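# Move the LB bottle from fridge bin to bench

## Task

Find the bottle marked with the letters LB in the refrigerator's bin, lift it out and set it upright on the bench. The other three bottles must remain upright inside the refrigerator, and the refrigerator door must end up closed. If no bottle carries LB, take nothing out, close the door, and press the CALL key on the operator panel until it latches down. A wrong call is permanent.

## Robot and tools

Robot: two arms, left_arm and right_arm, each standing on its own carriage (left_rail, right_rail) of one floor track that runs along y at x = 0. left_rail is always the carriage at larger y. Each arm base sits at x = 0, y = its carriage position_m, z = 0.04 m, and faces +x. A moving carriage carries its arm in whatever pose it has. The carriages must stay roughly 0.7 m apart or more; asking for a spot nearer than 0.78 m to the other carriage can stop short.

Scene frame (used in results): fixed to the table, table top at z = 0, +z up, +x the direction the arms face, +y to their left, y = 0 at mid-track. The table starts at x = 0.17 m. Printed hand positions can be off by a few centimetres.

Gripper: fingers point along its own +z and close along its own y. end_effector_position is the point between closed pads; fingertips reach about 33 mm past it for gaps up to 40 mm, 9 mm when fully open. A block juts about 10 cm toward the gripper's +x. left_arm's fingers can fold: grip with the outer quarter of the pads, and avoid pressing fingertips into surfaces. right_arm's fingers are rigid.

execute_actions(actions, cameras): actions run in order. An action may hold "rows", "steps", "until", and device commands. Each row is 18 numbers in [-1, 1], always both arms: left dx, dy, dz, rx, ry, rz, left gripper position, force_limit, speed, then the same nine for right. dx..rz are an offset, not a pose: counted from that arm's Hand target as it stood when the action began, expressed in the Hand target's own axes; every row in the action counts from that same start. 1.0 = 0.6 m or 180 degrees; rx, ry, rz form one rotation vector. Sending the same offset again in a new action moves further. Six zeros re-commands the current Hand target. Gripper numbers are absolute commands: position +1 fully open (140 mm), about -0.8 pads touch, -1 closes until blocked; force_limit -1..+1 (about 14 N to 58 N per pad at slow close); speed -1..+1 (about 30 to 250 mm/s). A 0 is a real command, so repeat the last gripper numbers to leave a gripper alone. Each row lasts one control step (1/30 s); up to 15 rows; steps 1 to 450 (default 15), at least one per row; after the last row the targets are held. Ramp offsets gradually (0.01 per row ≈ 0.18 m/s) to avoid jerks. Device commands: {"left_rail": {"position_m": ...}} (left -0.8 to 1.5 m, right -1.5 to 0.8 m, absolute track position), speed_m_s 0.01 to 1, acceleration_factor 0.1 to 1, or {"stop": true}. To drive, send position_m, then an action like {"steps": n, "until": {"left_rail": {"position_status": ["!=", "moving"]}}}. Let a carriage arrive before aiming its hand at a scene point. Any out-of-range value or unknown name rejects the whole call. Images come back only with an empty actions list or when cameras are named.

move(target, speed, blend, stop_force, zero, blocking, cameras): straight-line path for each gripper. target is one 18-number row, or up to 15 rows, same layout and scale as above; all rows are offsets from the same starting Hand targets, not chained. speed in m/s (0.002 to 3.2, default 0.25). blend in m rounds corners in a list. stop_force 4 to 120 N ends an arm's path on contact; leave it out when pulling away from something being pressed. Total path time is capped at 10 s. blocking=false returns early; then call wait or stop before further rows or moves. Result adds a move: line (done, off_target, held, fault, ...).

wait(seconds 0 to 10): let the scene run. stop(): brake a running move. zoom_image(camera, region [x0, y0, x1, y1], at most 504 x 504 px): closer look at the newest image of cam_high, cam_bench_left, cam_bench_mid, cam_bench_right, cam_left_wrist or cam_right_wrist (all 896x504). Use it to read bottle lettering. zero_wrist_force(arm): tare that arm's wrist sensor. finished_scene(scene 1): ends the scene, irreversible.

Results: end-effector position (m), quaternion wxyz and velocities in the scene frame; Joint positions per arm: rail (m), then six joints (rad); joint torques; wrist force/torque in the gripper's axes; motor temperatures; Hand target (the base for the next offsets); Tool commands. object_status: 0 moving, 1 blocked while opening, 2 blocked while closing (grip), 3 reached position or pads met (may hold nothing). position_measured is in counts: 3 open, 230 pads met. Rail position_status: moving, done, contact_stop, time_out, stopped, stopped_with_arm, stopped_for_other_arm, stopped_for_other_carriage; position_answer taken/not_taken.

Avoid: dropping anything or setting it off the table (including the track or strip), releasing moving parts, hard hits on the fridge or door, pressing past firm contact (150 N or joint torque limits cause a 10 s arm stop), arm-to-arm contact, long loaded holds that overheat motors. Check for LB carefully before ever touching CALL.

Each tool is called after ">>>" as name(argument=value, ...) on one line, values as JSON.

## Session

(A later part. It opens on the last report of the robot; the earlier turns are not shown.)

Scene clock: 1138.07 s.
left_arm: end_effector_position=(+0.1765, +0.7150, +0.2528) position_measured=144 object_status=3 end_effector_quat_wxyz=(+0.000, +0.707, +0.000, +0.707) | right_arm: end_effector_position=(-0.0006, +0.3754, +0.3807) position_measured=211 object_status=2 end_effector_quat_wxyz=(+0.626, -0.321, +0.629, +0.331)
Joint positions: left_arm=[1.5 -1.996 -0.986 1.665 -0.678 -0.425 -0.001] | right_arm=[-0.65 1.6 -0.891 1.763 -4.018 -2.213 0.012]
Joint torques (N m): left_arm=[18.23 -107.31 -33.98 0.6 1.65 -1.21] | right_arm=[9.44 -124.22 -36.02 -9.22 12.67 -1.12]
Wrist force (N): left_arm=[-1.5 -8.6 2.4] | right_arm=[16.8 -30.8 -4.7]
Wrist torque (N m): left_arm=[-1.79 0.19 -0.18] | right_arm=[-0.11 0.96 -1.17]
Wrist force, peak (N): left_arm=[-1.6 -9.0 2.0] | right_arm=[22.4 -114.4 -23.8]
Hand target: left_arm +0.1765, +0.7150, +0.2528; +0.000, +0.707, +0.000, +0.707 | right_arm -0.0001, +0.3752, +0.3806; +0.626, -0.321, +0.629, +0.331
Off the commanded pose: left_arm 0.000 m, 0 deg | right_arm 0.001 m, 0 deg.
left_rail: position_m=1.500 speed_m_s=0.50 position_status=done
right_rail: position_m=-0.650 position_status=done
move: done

>>> move(target=[[0,0,0,0,0,0,-0.12,1,-0.9,0,-0.002,0.0,0,0,0,-1,0.7,-0.3],[0,0,0,0,0,0,-0.12,1,-0.9,0,-0.002,0.0,0,0,0,-0.2,0.7,0]], speed=0.02)

>>> wait(seconds=1.5, cameras=["cam_high","cam_right_wrist"])

Scene clock: 1144.00 s.
left_arm: end_effector_position=(+0.1765, +0.7150, +0.2528) position_measured=144 object_status=3 end_effector_quat_wxyz=(+0.000, +0.707, +0.000, +0.707) | right_arm: end_effector_position=(+0.0010, +0.3744, +0.3808) position_measured=154 object_status=0 end_effector_quat_wxyz=(+0.626, -0.321, +0.629, +0.331)
Joint positions: left_arm=[1.5 -1.996 -0.986 1.665 -0.678 -0.425 -0.001] | right_arm=[-0.65 1.599 -0.893 1.766 -4.019 -2.212 0.012]
Joint torques (N m): left_arm=[16.29 -105.44 -33.27 0.67 1.1 -0.61] | right_arm=[4.32 -82.6 -18.51 0.91 1.44 1.3]
Wrist force (N): left_arm=[-1.6 -8.7 2.2] | right_arm=[-5.1 -3.2 -1.1]
Wrist torque (N m): left_arm=[-1.81 0.22 -0.18] | right_arm=[-0.96 1.02 -0.67]
Wrist force, peak (N): left_arm=[-1.3 -8.9 2.4] | right_arm=[16.7 -28.7 -4.2]
Hand target: left_arm +0.1765, +0.7150, +0.2528; +0.000, +0.707, +0.000, +0.707 | right_arm +0.0009, +0.3744, +0.3806; +0.626, -0.321, +0.629, +0.331
Off the commanded pose: left_arm 0.000 m, 0 deg | right_arm 0.000 m, 0 deg.
left_rail: position_m=1.500 speed_m_s=0.50 position_status=done
right_rail: position_m=-0.650 position_status=done
move: done

Scene clock: 1145.50 s.
left_arm: end_effector_position=(+0.1765, +0.7150, +0.2528) position_measured=144 object_status=3 end_effector_quat_wxyz=(+0.000, +0.707, +0.000, +0.707) | right_arm: end_effector_position=(+0.0009, +0.3744, +0.3806) position_measured=154 object_status=3 end_effector_quat_wxyz=(+0.626, -0.321, +0.629, +0.331)
Joint positions: left_arm=[1.5 -1.996 -0.986 1.665 -0.678 -0.425 -0.001] | right_arm=[-0.65 1.599 -0.892 1.766 -4.019 -2.212 0.012]
Joint torques (N m): left_arm=[18.43 -107.14 -33.43 0.76 1.08 -0.69] | right_arm=[7.84 -74.62 -18.03 0.59 2.24 -1.06]
Wrist force (N): left_arm=[-1.4 -8.5 2.1] | right_arm=[-5.3 -3.0 -1.5]
Wrist torque (N m): left_arm=[-1.76 0.16 -0.17] | right_arm=[-0.92 1.08 -0.66]
Wrist force, peak (N): left_arm=[-1.6 -8.9 2.3] | right_arm=[-5.2 -3.3 -1.3]
Hand target: left_arm +0.1765, +0.7150, +0.2528; +0.000, +0.707, +0.000, +0.707 | right_arm +0.0009, +0.3744, +0.3806; +0.626, -0.321, +0.629, +0.331
Tool commands: left_gripper/position=-0.12 left_gripper/force_limit=+1.0 left_gripper/speed=-0.9 right_gripper/position=-0.2 right_gripper/force_limit=+0.7 right_gripper/speed=+0.0
Off the commanded pose: left_arm 0.000 m, 0 deg | right_arm 0.000 m, 0 deg.
left_rail: position_m=1.500 speed_m_s=0.50 position_status=done
right_rail: position_m=-0.650 position_status=done
wait: 1.50 s
Images, in order (width x height): cam_high 896x504, cam_right_wrist 896x504.

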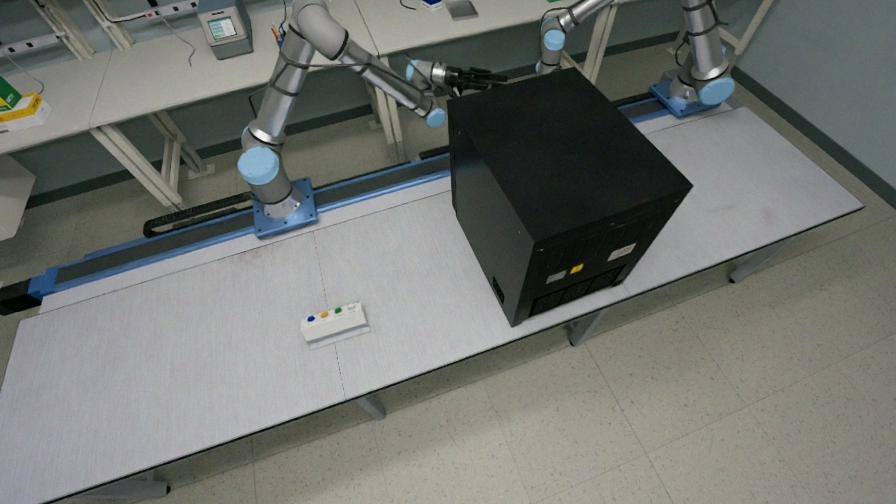

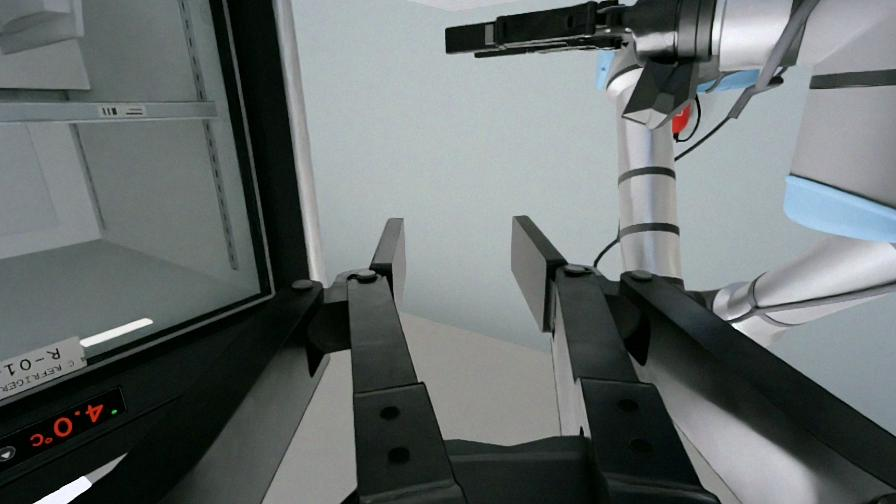

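>>> execute_actions(actions=[])

Scene clock: 1154.23 s.
left_arm: end_effector_position=(+0.1765, +0.7150, +0.2528) position_measured=144 object_status=3 end_effector_quat_wxyz=(+0.000, +0.707, +0.000, +0.707) | right_arm: end_effector_position=(+0.0009, +0.3744, +0.3806) position_measured=154 object_status=3 end_effector_quat_wxyz=(+0.626, -0.321, +0.629, +0.331)
Joint positions: left_arm=[1.5 -1.996 -0.986 1.665 -0.678 -0.425 -0.001] | right_arm=[-0.65 1.599 -0.892 1.766 -4.019 -2.212 0.012]
Joint velocities: within noise
Joint torques (N m): left_arm=[16.13 -103.18 -34.38 0.91 1.3 -0.43] | right_arm=[10.92 -73.73 -18.91 0.41 1.86 -2.14]
Motor temperatures (°C): left_arm=[31 33 40 38 28 29] | right_arm=[30 30 31 32 36 32]
Wrist force (N): left_arm=[-1.6 -8.9 2.0] | right_arm=[-5.1 -3.1 -1.1]
Wrist torque (N m): left_arm=[-1.85 0.21 -0.17] | right_arm=[-0.93 1.04 -0.66]
Wrist force, peak (N): left_arm=[-1.6 -9.1 2.1] | right_arm=[-5.1 -3.7 -1.2]
Hand target: left_arm +0.1765, +0.7150, +0.2528; +0.000, +0.707, +0.000, +0.707 | right_arm +0.0009, +0.3744, +0.3806; +0.626, -0.321, +0.629, +0.331
Tool commands: left_gripper/position=-0.12 left_gripper/force_limit=+1.0 left_gripper/speed=-0.9 right_gripper/position=-0.2 right_gripper/force_limit=+0.7 right_gripper/speed=+0.0
Off the commanded pose: left_arm 0.000 m, 0 deg | right_arm 0.000 m, 0 deg.
left_rail: position_m=1.500 speed_m_s=0.50 position_status=done
right_rail: position_m=-0.650 position_status=done

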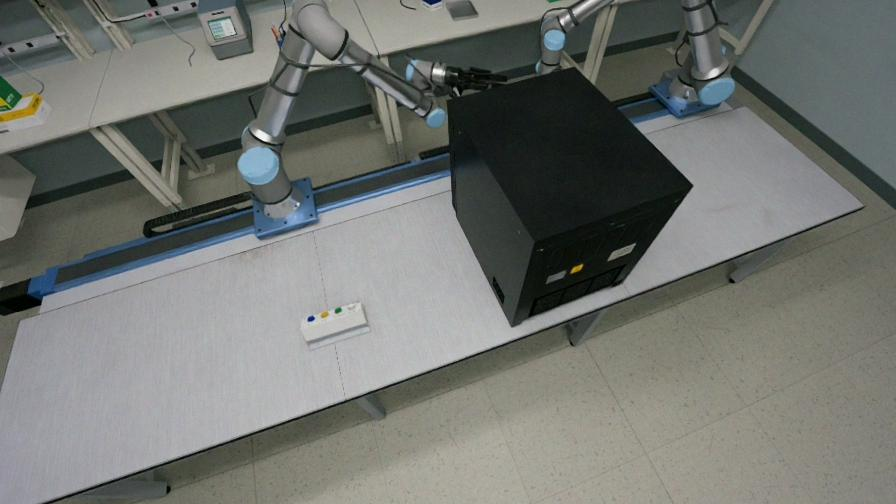

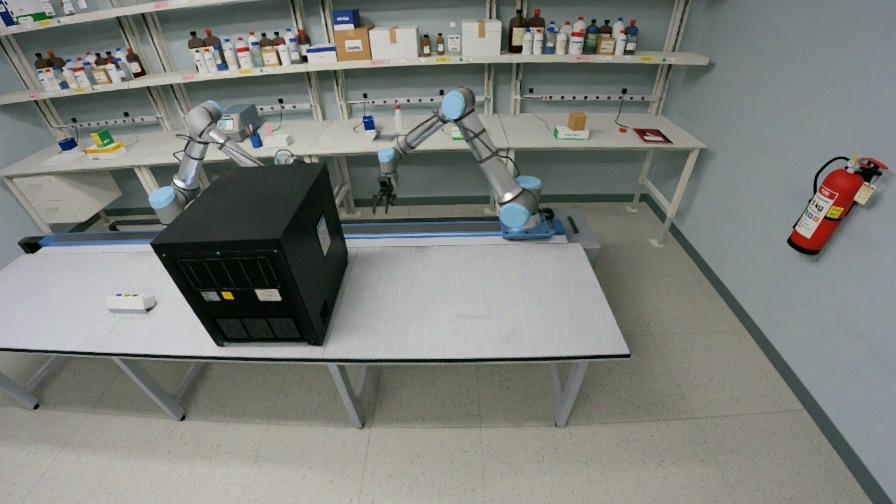

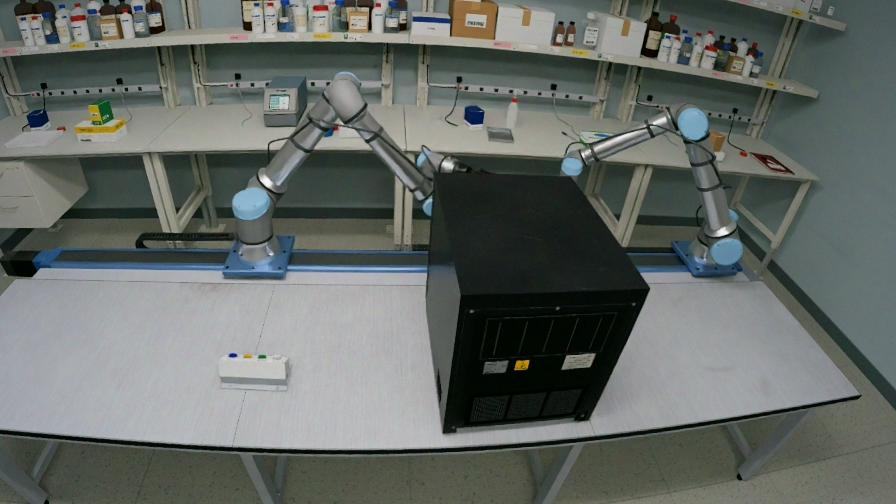

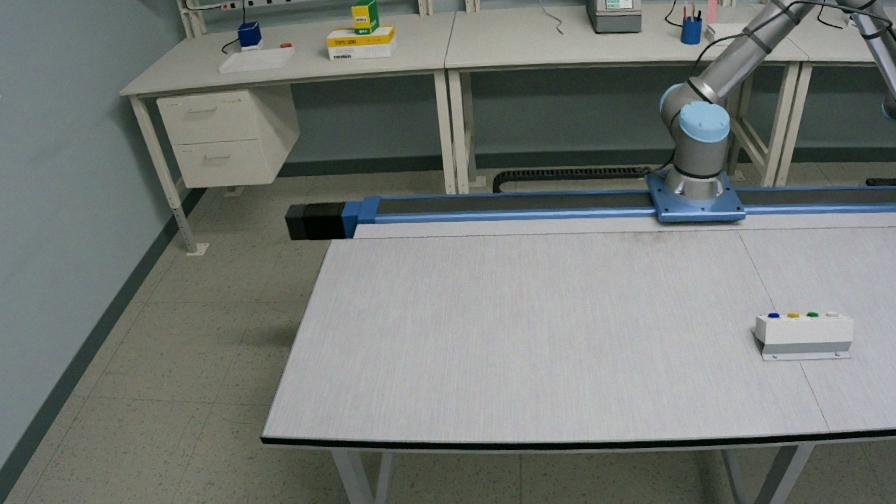

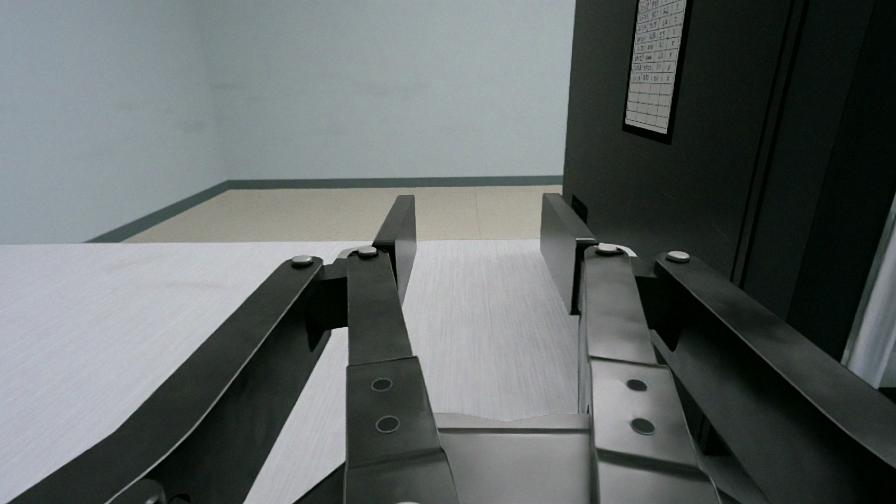

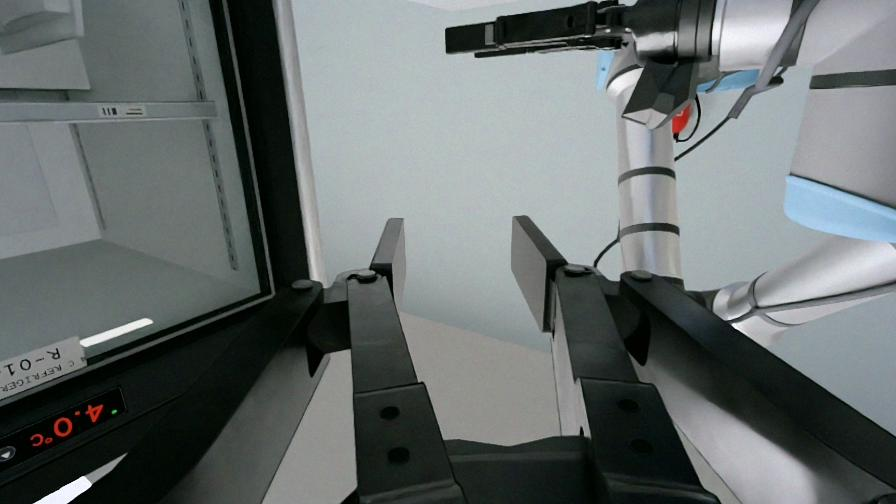

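>>> zoom_image(camera="cam_left_wrist", region=[640, 60, 896, 400])

>>> zoom_image(camera="cam_right_wrist", region=[0, 0, 400, 504])

Scaled by 1.482 from the camera's 896x504 image, which has a finer 1280x720 frame.

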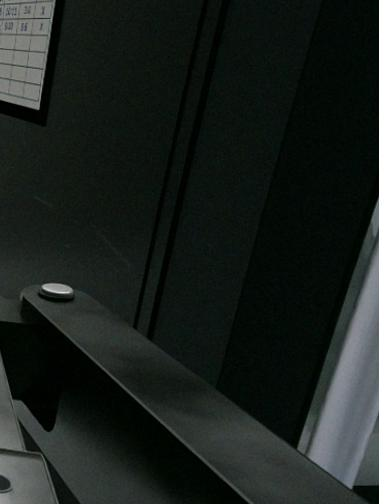

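Scaled by 1.000.

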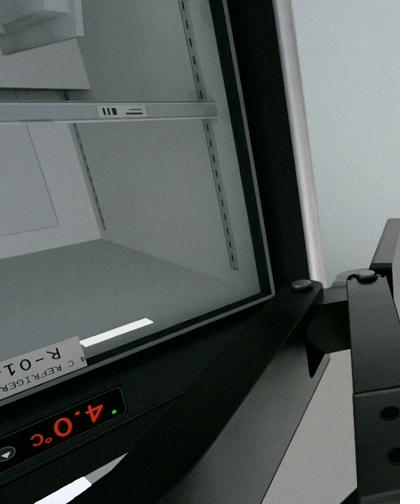

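>>> move(target=[[0,0,0,0,0,0,-0.12,1,-0.9,0,-0.203,0.147,0,0,0,-1,-1,0]], speed=0.25)

>>> move(target=[0,0,0,0,0,0,-0.12,1,-0.9,0,-0.135,0.098,0,0,0,-1,-1,0], speed=0.03, stop_force=12, cameras=["cam_right_wrist","cam_left_wrist"])

Scene clock: 1164.53 s.
left_arm: end_effector_position=(+0.1765, +0.7150, +0.2528) position_measured=144 object_status=3 end_effector_quat_wxyz=(+0.000, +0.707, +0.000, +0.707) | right_arm: end_effector_position=(+0.1511, +0.3764, +0.3792) position_measured=233 object_status=3 end_effector_quat_wxyz=(+0.626, -0.321, +0.629, +0.331)
Joint positions: left_arm=[1.5 -1.996 -0.986 1.665 -0.678 -0.425 -0.001] | right_arm=[-0.65 1.396 -0.914 1.815 -4.045 -2.009 0.013]
Joint torques (N m): left_arm=[16.3 -106.54 -33.34 0.44 1.34 0.39] | right_arm=[-13.03 -72.75 -38.64 -3.61 2.31 2]
Wrist force (N): left_arm=[-1.4 -8.6 1.8] | right_arm=[-4.6 -3.1 -1.5]
Wrist torque (N m): left_arm=[-1.79 0.16 -0.17] | right_arm=[-0.96 0.95 -0.68]
Wrist force, peak (N): left_arm=[-1.6 -9.1 2.2] | right_arm=[-4.9 -5.0 -0.5]
Hand target: left_arm +0.1765, +0.7150, +0.2528; +0.000, +0.707, +0.000, +0.707 | right_arm +0.1513, +0.3765, +0.3792; +0.626, -0.321, +0.629, +0.331
Off the commanded pose: left_arm 0.000 m, 0 deg | right_arm 0.000 m, 0 deg.
left_rail: position_m=1.500 speed_m_s=0.50 position_status=done
right_rail: position_m=-0.650 position_status=done
move: done

Scene clock: 1168.87 s.
left_arm: end_effector_position=(+0.1765, +0.7150, +0.2528) position_measured=144 object_status=3 end_effector_quat_wxyz=(+0.000, +0.707, +0.000, +0.707) | right_arm: end_effector_position=(+0.2513, +0.3780, +0.3782) position_measured=233 object_status=3 end_effector_quat_wxyz=(+0.626, -0.321, +0.629, +0.331)
Joint positions: left_arm=[1.5 -1.996 -0.986 1.665 -0.678 -0.425 -0.001] | right_arm=[-0.65 1.263 -0.911 1.81 -4.044 -1.876 0.013]
Joint torques (N m): left_arm=[14.57 -105.57 -33.24 0.25 0.94 0.55] | right_arm=[-10.37 -72.33 -39.38 0 2.52 2.46]
Wrist force (N): left_arm=[-1.3 -8.3 1.8] | right_arm=[-4.7 -3.1 -1.5]
Wrist torque (N m): left_arm=[-1.73 0.14 -0.17] | right_arm=[-0.95 0.96 -0.67]
Wrist force, peak (N): left_arm=[-1.7 -9.0 2.1] | right_arm=[-5.3 -3.3 -1.6]
Hand target: left_arm +0.1765, +0.7150, +0.2528; +0.000, +0.707, +0.000, +0.707 | right_arm +0.2513, +0.3780, +0.3782; +0.626, -0.321, +0.629, +0.331
Off the commanded pose: left_arm 0.000 m, 0 deg | right_arm 0.000 m, 0 deg.
left_rail: position_m=1.500 speed_m_s=0.50 position_status=done
right_rail: position_m=-0.650 position_status=done
move: done
Images, in order (width x height): cam_left_wrist 896x504, cam_right_wrist 896x504.

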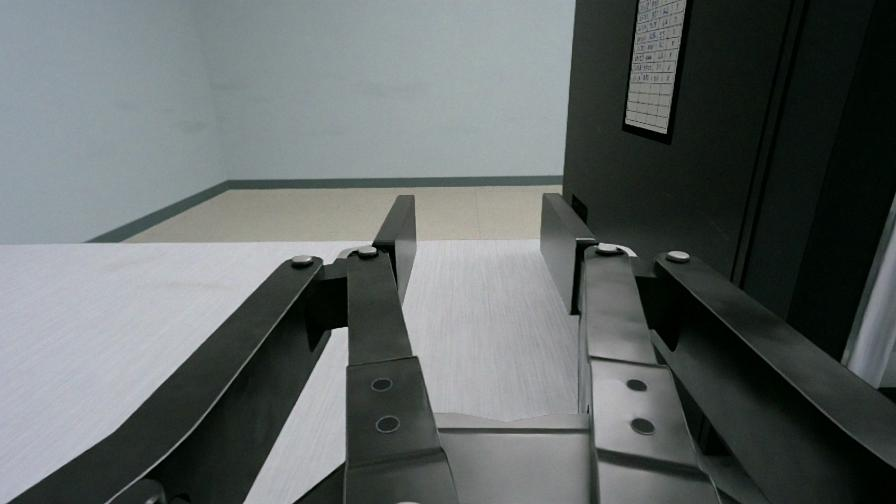

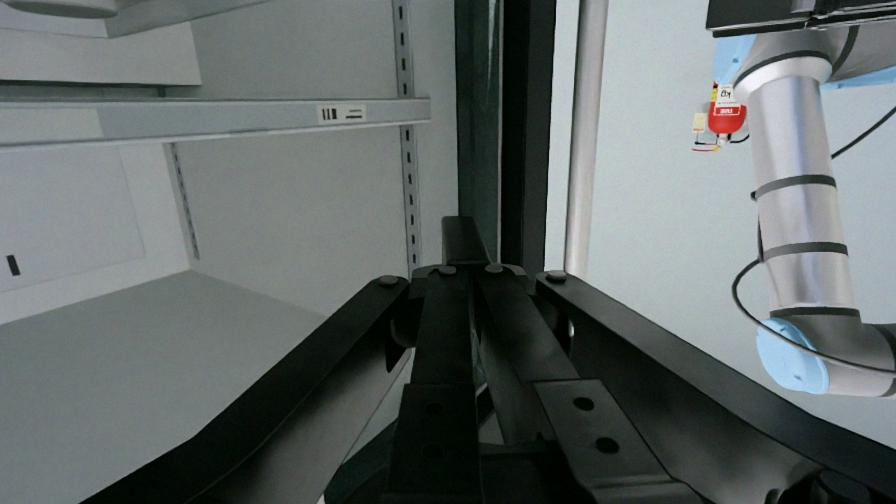

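>>> zoom_image(camera="cam_right_wrist", region=[360, 0, 640, 300])

>>> zoom_image(camera="cam_right_wrist", region=[180, 300, 684, 504])

Scaled by 1.680 from the camera's 896x504 image, which has a finer 1280x720 frame.

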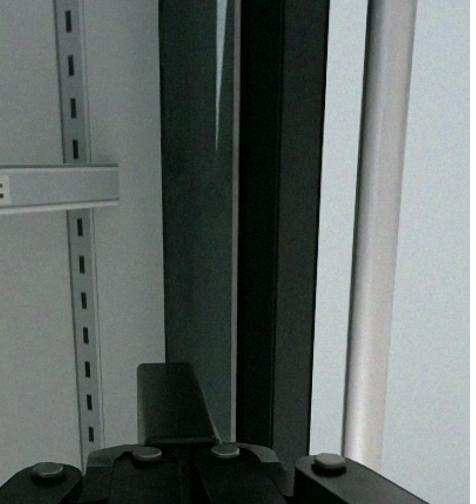

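Scaled by 1.000.

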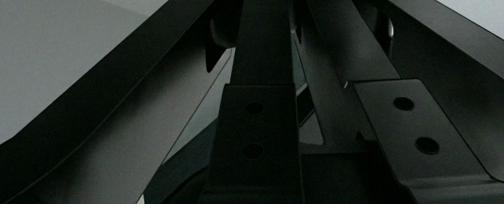

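>>> move(target=[0,0,0,0,0,0,-0.12,1,-0.9,0,-0.081,0.0588,0,0,0,-1,-1,0], speed=0.025, stop_force=10, cameras=["cam_right_wrist","cam_left_wrist"])

Scene clock: 1181.43 s.
left_arm: end_effector_position=(+0.1765, +0.7150, +0.2528) position_measured=144 object_status=3 end_effector_quat_wxyz=(+0.000, +0.707, +0.000, +0.707) | right_arm: end_effector_position=(+0.2625, +0.3781, +0.3781) position_measured=233 object_status=3 end_effector_quat_wxyz=(+0.626, -0.321, +0.629, +0.331)
Joint positions: left_arm=[1.5 -1.996 -0.986 1.665 -0.678 -0.425 -0.001] | right_arm=[-0.65 1.249 -0.909 1.807 -4.043 -1.862 0.013]
Joint torques (N m): left_arm=[18.64 -106.63 -33.63 0.66 1.47 0.81] | right_arm=[3.36 -100.65 -17.42 -2.32 -2.34 2.27]
Wrist force (N): left_arm=[-1.3 -8.6 2.1] | right_arm=[-7.1 1.4 -7.5]
Wrist torque (N m): left_arm=[-1.78 0.14 -0.17] | right_arm=[-0.65 1.01 -0.71]
Wrist force, peak (N): left_arm=[-1.5 -9.1 2.2] | right_arm=[-7.7 12.4 -34.5]
Hand target: left_arm +0.1765, +0.7150, +0.2528; +0.000, +0.707, +0.000, +0.707 | right_arm +0.2625, +0.3781, +0.3781; +0.626, -0.321, +0.629, +0.331 (not the last commanded pose)
Off the commanded pose: left_arm 0.000 m, 0 deg | right_arm 0.049 m, 0 deg.
left_rail: position_m=1.500 speed_m_s=0.50 position_status=done
right_rail: position_m=-0.650 position_status=done
move: contact (right_arm)
Images, in order (width x height): cam_left_wrist 896x504, cam_right_wrist 896x504.

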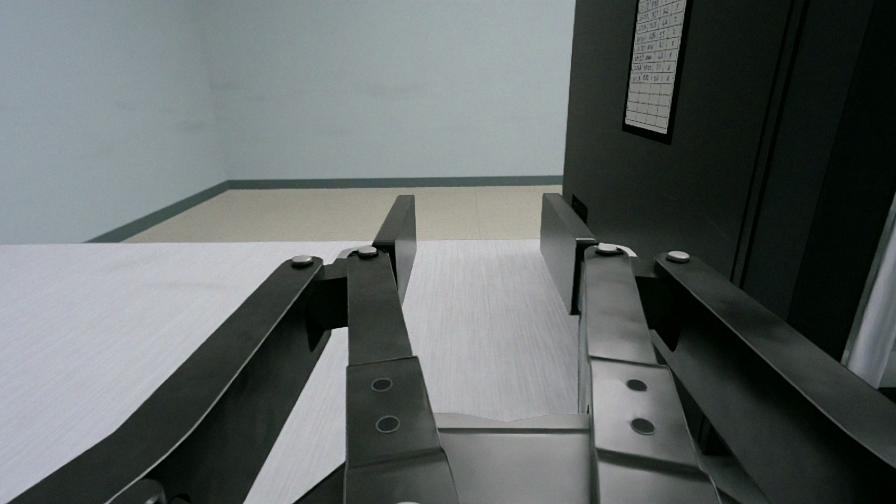

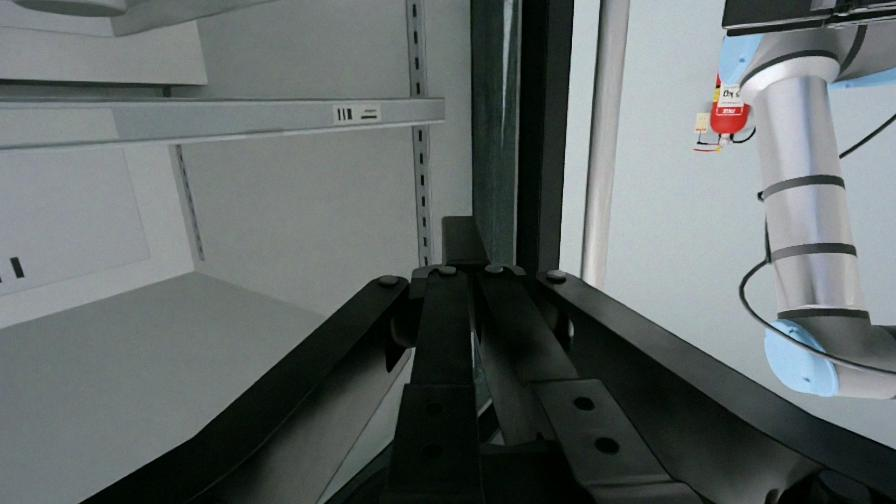

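>>> move(target=[[0,0,0,0,0,0,-0.12,1,-0.9,-0.003,0.283,-0.242,0,0,0,-1,-1,0],[0,0,0,0,0,0,-0.12,1,-0.9,-0.203,-0.2305,-0.921,0,0.5,0,-1,-1,0]], speed=[0.25,0.45], blend=[0.04,0], cameras=["cam_right_wrist","cam_high"])

Scene clock: 1200.93 s.
left_arm: end_effector_position=(+0.1765, +0.7150, +0.2528) position_measured=144 object_status=3 end_effector_quat_wxyz=(+0.000, +0.707, +0.000, +0.707) | right_arm: end_effector_position=(+0.0588, -0.1547, +0.4961) position_measured=233 object_status=3 end_effector_quat_wxyz=(-0.002, -0.461, +0.888, +0.007)
Joint positions: left_arm=[1.5 -1.996 -0.986 1.665 -0.678 -0.425 -0.001] | right_arm=[-0.65 1.086 -1.948 1.868 -1.496 -1.557 0.128]
Joint torques (N m): left_arm=[15.22 -103.72 -34.25 0.9 1.57 0.61] | right_arm=[-7.4 -1.54 -57.44 -1.7 2.52 -2.3]
Wrist force (N): left_arm=[-1.4 -8.8 1.9] | right_arm=[-2.2 -1.6 -5.0]
Wrist torque (N m): left_arm=[-1.83 0.16 -0.17] | right_arm=[-0.39 0.44 0.03]
Wrist force, peak (N): left_arm=[-1.5 -9.2 2.1] | right_arm=[-7.5 1.3 -7.4]
Hand target: left_arm +0.1765, +0.7150, +0.2528; +0.000, +0.707, +0.000, +0.707 | right_arm +0.0588, -0.1547, +0.4961; -0.002, -0.461, +0.888, +0.007
Off the commanded pose: left_arm 0.000 m, 0 deg | right_arm 0.000 m, 0 deg.
left_rail: position_m=1.500 speed_m_s=0.50 position_status=done
right_rail: position_m=-0.650 position_status=done
move: done
Images, in order (width x height): cam_high 896x504, cam_right_wrist 896x504.

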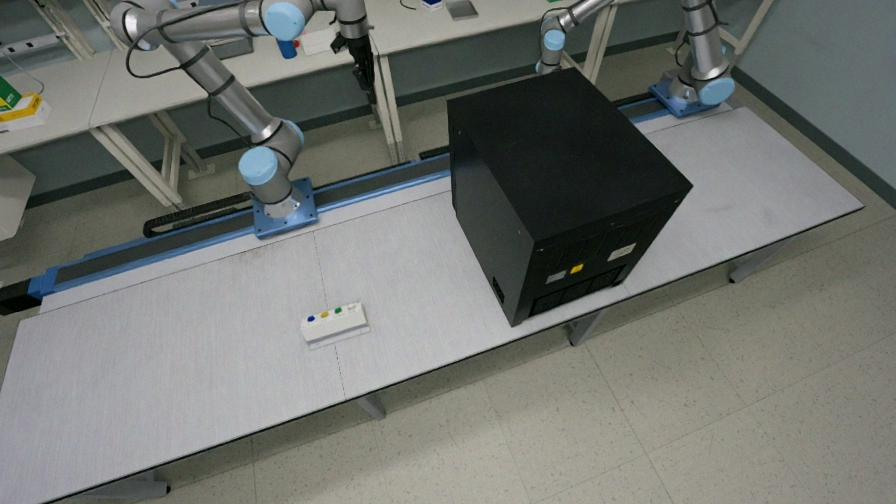

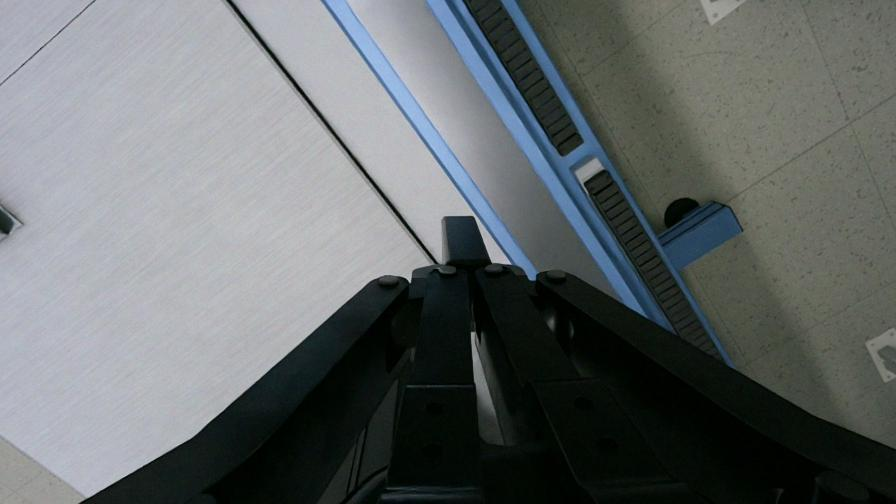

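>>> move(target=[0,0,0,0,0,0,-0.12,1,-0.9,-0.0255,-0.7875,0.077,0,0,0.3,-1,-1,0], speed=0.4, cameras=["cam_right_wrist","cam_high"])

Scene clock: 1211.07 s.
left_arm: end_effector_position=(+0.1765, +0.7150, +0.2528) position_measured=144 object_status=3 end_effector_quat_wxyz=(+0.000, +0.707, +0.000, +0.707) | right_arm: end_effector_position=(+0.4534, -0.4135, +0.4432) position_measured=233 object_status=3 end_effector_quat_wxyz=(-0.005, -0.008, +1.000, +0.005)
Joint positions: left_arm=[1.5 -1.996 -0.986 1.665 -0.678 -0.425 -0.001] | right_arm=[-0.65 0.125 -1.919 1.94 -1.583 -1.559 0.109]
Joint torques (N m): left_arm=[17.71 -104.12 -33.22 0.75 1.36 0.51] | right_arm=[-12.53 -5.18 -57.05 -7.89 2.92 2.26]
Wrist force (N): left_arm=[-1.4 -8.4 1.8] | right_arm=[-2.4 -1.7 -4.5]
Wrist torque (N m): left_arm=[-1.74 0.15 -0.17] | right_arm=[-0.41 0.47 -0.16]
Wrist force, peak (N): left_arm=[-1.7 -9.0 2.0] | right_arm=[-4.9 -3.5 -4.2]
Hand target: left_arm +0.1765, +0.7150, +0.2528; +0.000, +0.707, +0.000, +0.707 | right_arm +0.4536, -0.4136, +0.4432; -0.005, -0.008, +1.000, +0.005
Off the commanded pose: left_arm 0.000 m, 0 deg | right_arm 0.000 m, 0 deg.
left_rail: position_m=1.500 speed_m_s=0.50 position_status=done
right_rail: position_m=-0.650 position_status=done
move: done
Images, in order (width x height): cam_high 896x504, cam_right_wrist 896x504.

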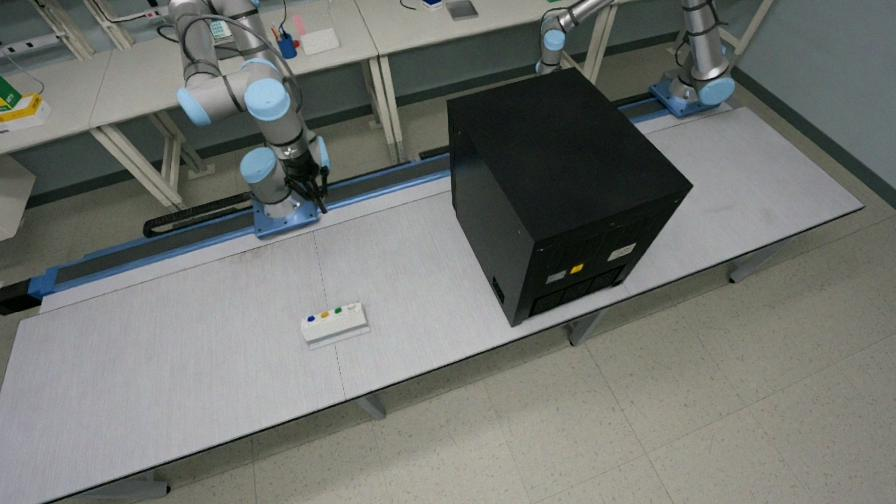

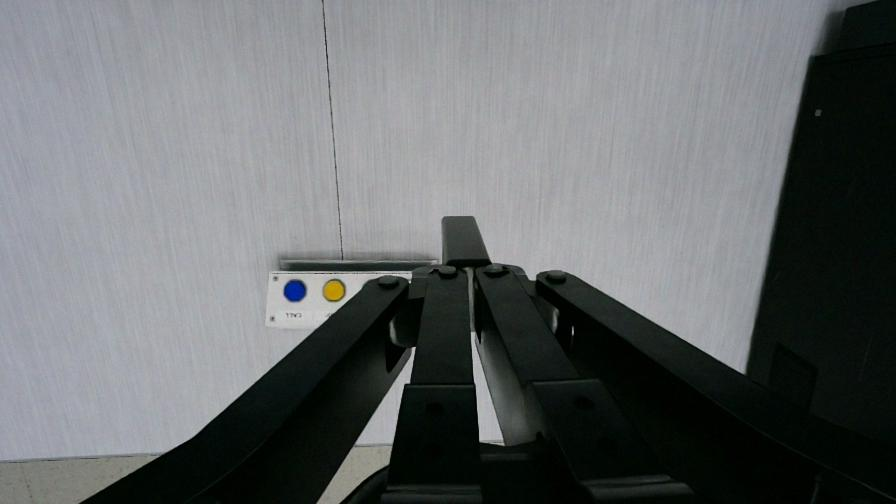

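>>> zoom_image(camera="cam_right_wrist", region=[255, 255, 415, 345])

Scaled by 3.150 from the camera's 896x504 image, which has a finer 1280x720 frame.

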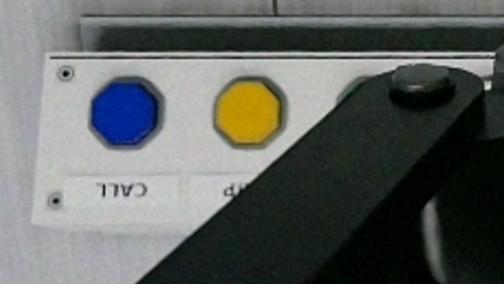

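>>> move(target=[0,0,0,0,0,0,-0.12,1,-0.9,-0.35,-0.356,0.38,0,0,0,-1,-1,0], speed=0.3, cameras=["cam_right_wrist","cam_high","cam_bench_right"])

Scene clock: 1220.90 s.
left_arm: end_effector_position=(+0.1765, +0.7150, +0.2528) position_measured=144 object_status=3 end_effector_quat_wxyz=(+0.000, +0.707, +0.000, +0.707) | right_arm: end_effector_position=(+0.6644, -0.6214, +0.2109) position_measured=233 object_status=3 end_effector_quat_wxyz=(-0.005, -0.008, +1.000, +0.005)
Joint positions: left_arm=[1.5 -1.996 -0.986 1.665 -0.678 -0.425 -0.001] | right_arm=[-0.65 -0.226 -1.527 2.039 -2.071 -1.562 -0.242]
Joint torques (N m): left_arm=[16.11 -106.28 -32.99 1.08 1.23 0.3] | right_arm=[-7.2 -37.25 -48.96 -7.25 2.34 -2.73]
Wrist force (N): left_arm=[-1.5 -8.8 2.1] | right_arm=[-2.1 -1.7 -4.2]
Wrist torque (N m): left_arm=[-1.84 0.19 -0.18] | right_arm=[-0.39 0.42 0.02]
Wrist force, peak (N): left_arm=[-1.5 -9.0 2.2] | right_arm=[-1.6 -0.6 -6.3]
Hand target: left_arm +0.1765, +0.7150, +0.2528; +0.000, +0.707, +0.000, +0.707 | right_arm +0.6645, -0.6214, +0.2108; -0.005, -0.008, +1.000, +0.005
Off the commanded pose: left_arm 0.000 m, 0 deg | right_arm 0.000 m, 0 deg.
left_rail: position_m=1.500 speed_m_s=0.50 position_status=done
right_rail: position_m=-0.650 position_status=done
move: done
Images, in order (width x height): cam_high 896x504, cam_bench_right 896x504, cam_right_wrist 896x504.

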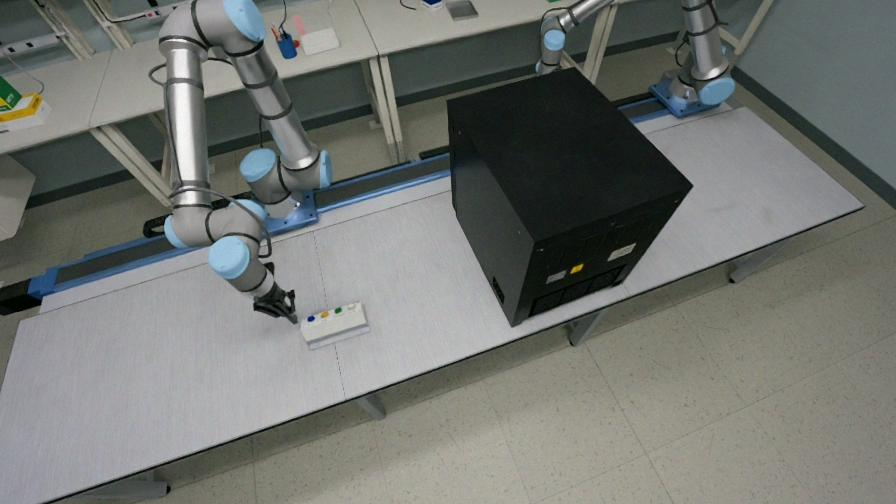

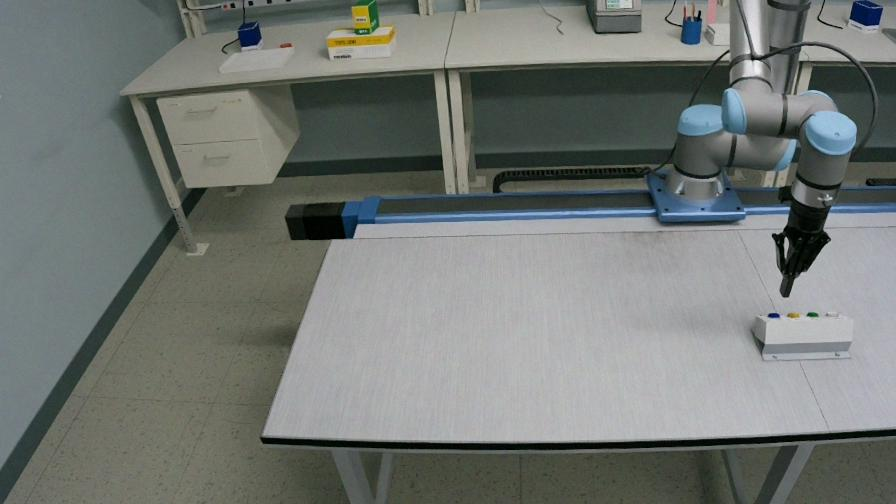

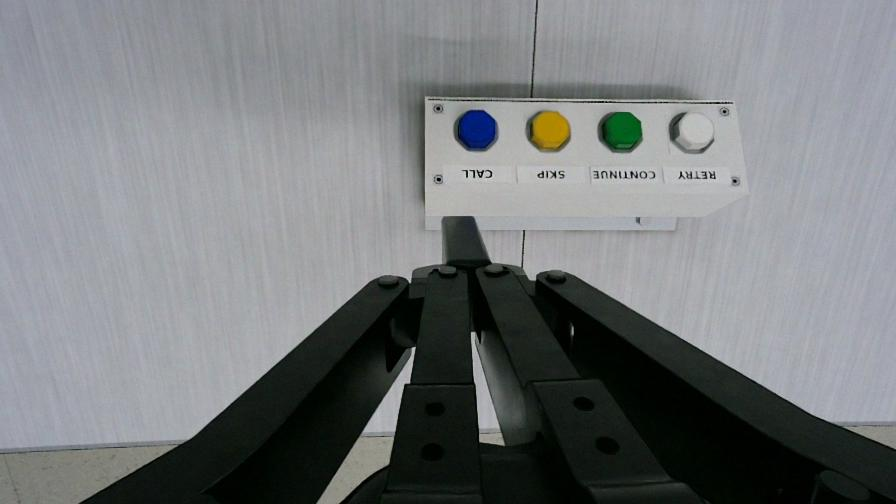

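>>> move(target=[0,0,0,0,0,0,-0.12,1,-0.9,0.062,0.025,0,0,0,0,-1,-1,0], speed=0.15, cameras=["cam_right_wrist","cam_high","cam_bench_right","cam_bench_mid"])

>>> zoom_image(camera="cam_bench_mid", region=[150, 240, 350, 420])

>>> zoom_image(camera="cam_high", region=[230, 220, 400, 370])

>>> zoom_image(camera="cam_right_wrist", region=[350, 60, 750, 320])

Scene clock: 1236.17 s.
left_arm: end_effector_position=(+0.1765, +0.7150, +0.2528) position_measured=144 object_status=3 end_effector_quat_wxyz=(+0.000, +0.707, +0.000, +0.707) | right_arm: end_effector_position=(+0.6272, -0.6071, +0.2113) position_measured=233 object_status=3 end_effector_quat_wxyz=(-0.005, -0.008, +1.000, +0.005)
Joint positions: left_arm=[1.5 -1.996 -0.986 1.665 -0.678 -0.425 -0.001] | right_arm=[-0.65 -0.217 -1.588 2.1 -2.071 -1.562 -0.232]
Joint torques (N m): left_arm=[18.22 -103.42 -33.3 0.65 1.19 0.93] | right_arm=[8.02 -55.65 -29.06 -1.74 2.81 2.11]
Wrist force (N): left_arm=[-1.7 -8.9 2.2] | right_arm=[-2.4 -1.4 -4.5]
Wrist torque (N m): left_arm=[-1.85 0.22 -0.17] | right_arm=[-0.32 0.50 -0.19]
Wrist force, peak (N): left_arm=[-1.8 -9.1 1.5] | right_arm=[-3.2 -2.2 -4.3]
Hand target: left_arm +0.1765, +0.7150, +0.2528; +0.000, +0.707, +0.000, +0.707 | right_arm +0.6271, -0.6070, +0.2114; -0.005, -0.008, +1.000, +0.005
Off the commanded pose: left_arm 0.000 m, 0 deg | right_arm 0.000 m, 0 deg.
left_rail: position_m=1.500 speed_m_s=0.50 position_status=done
right_rail: position_m=-0.650 position_status=done
move: done
Images, in order (width x height): cam_high 896x504, cam_bench_mid 896x504, cam_bench_right 896x504, cam_right_wrist 896x504.

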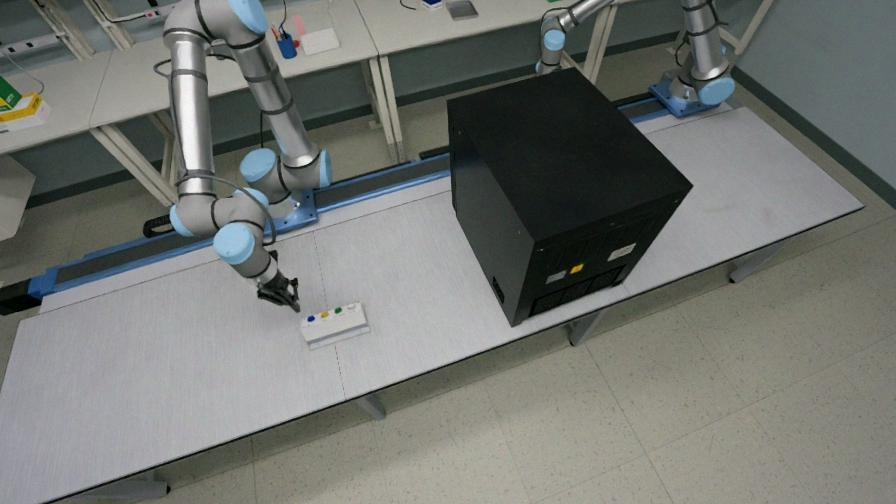

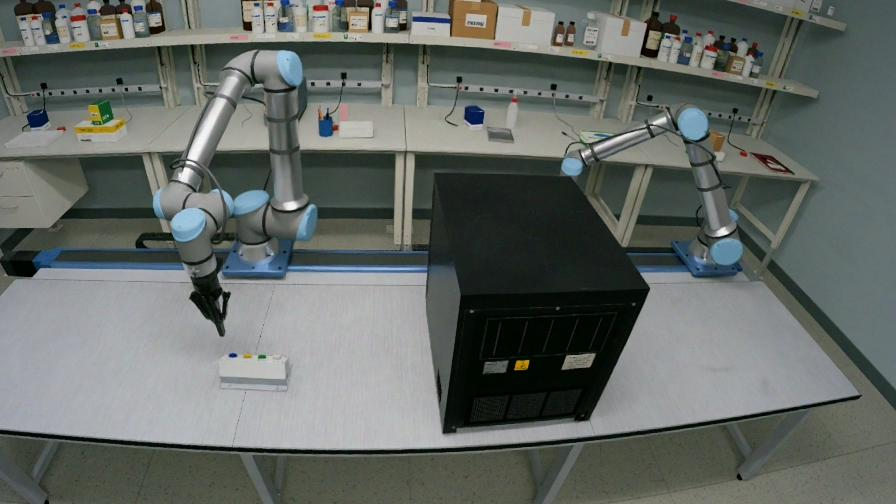

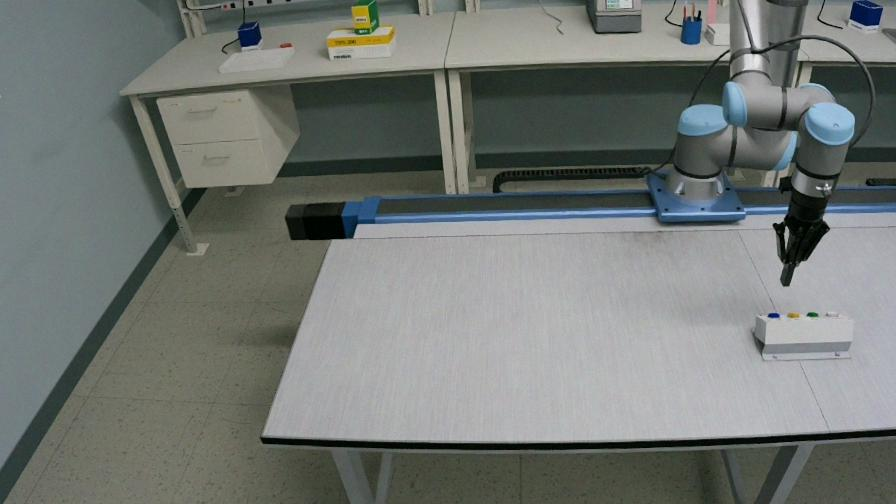

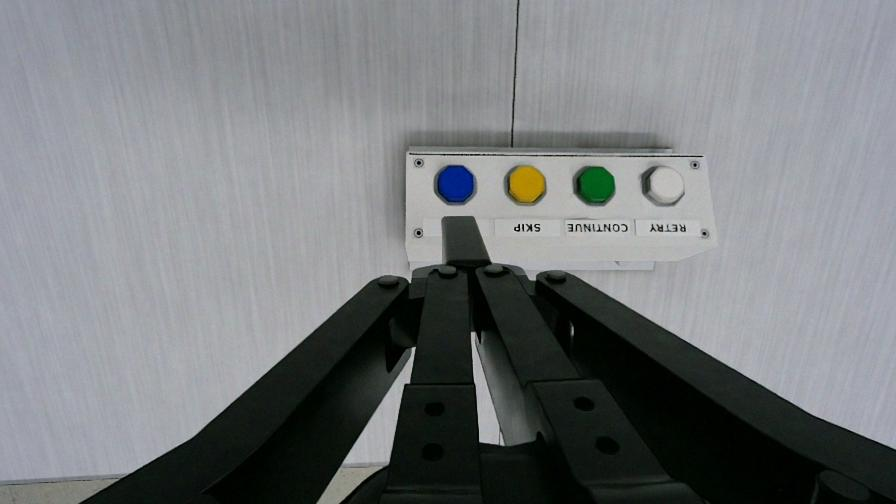

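Scaled by 2.520 from the camera's 896x504 image, which has a finer 1280x720 frame.

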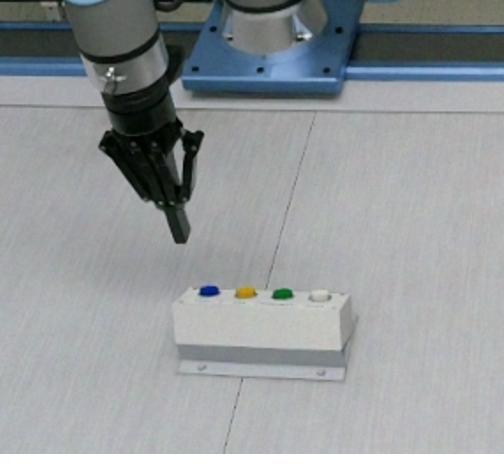

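Scaled by 2.965 from the camera's 896x504 image, which has a finer 1280x720 frame.

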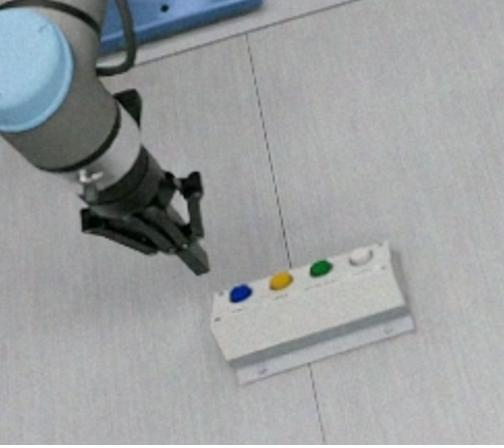

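Scaled by 1.260 from the camera's 896x504 image, which has a finer 1280x720 frame.

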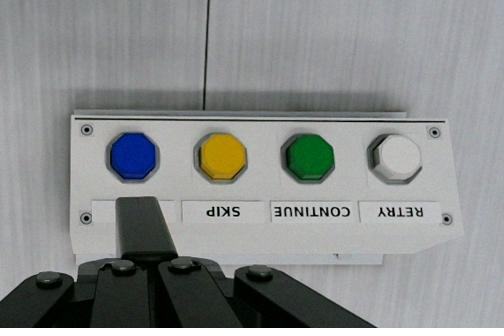

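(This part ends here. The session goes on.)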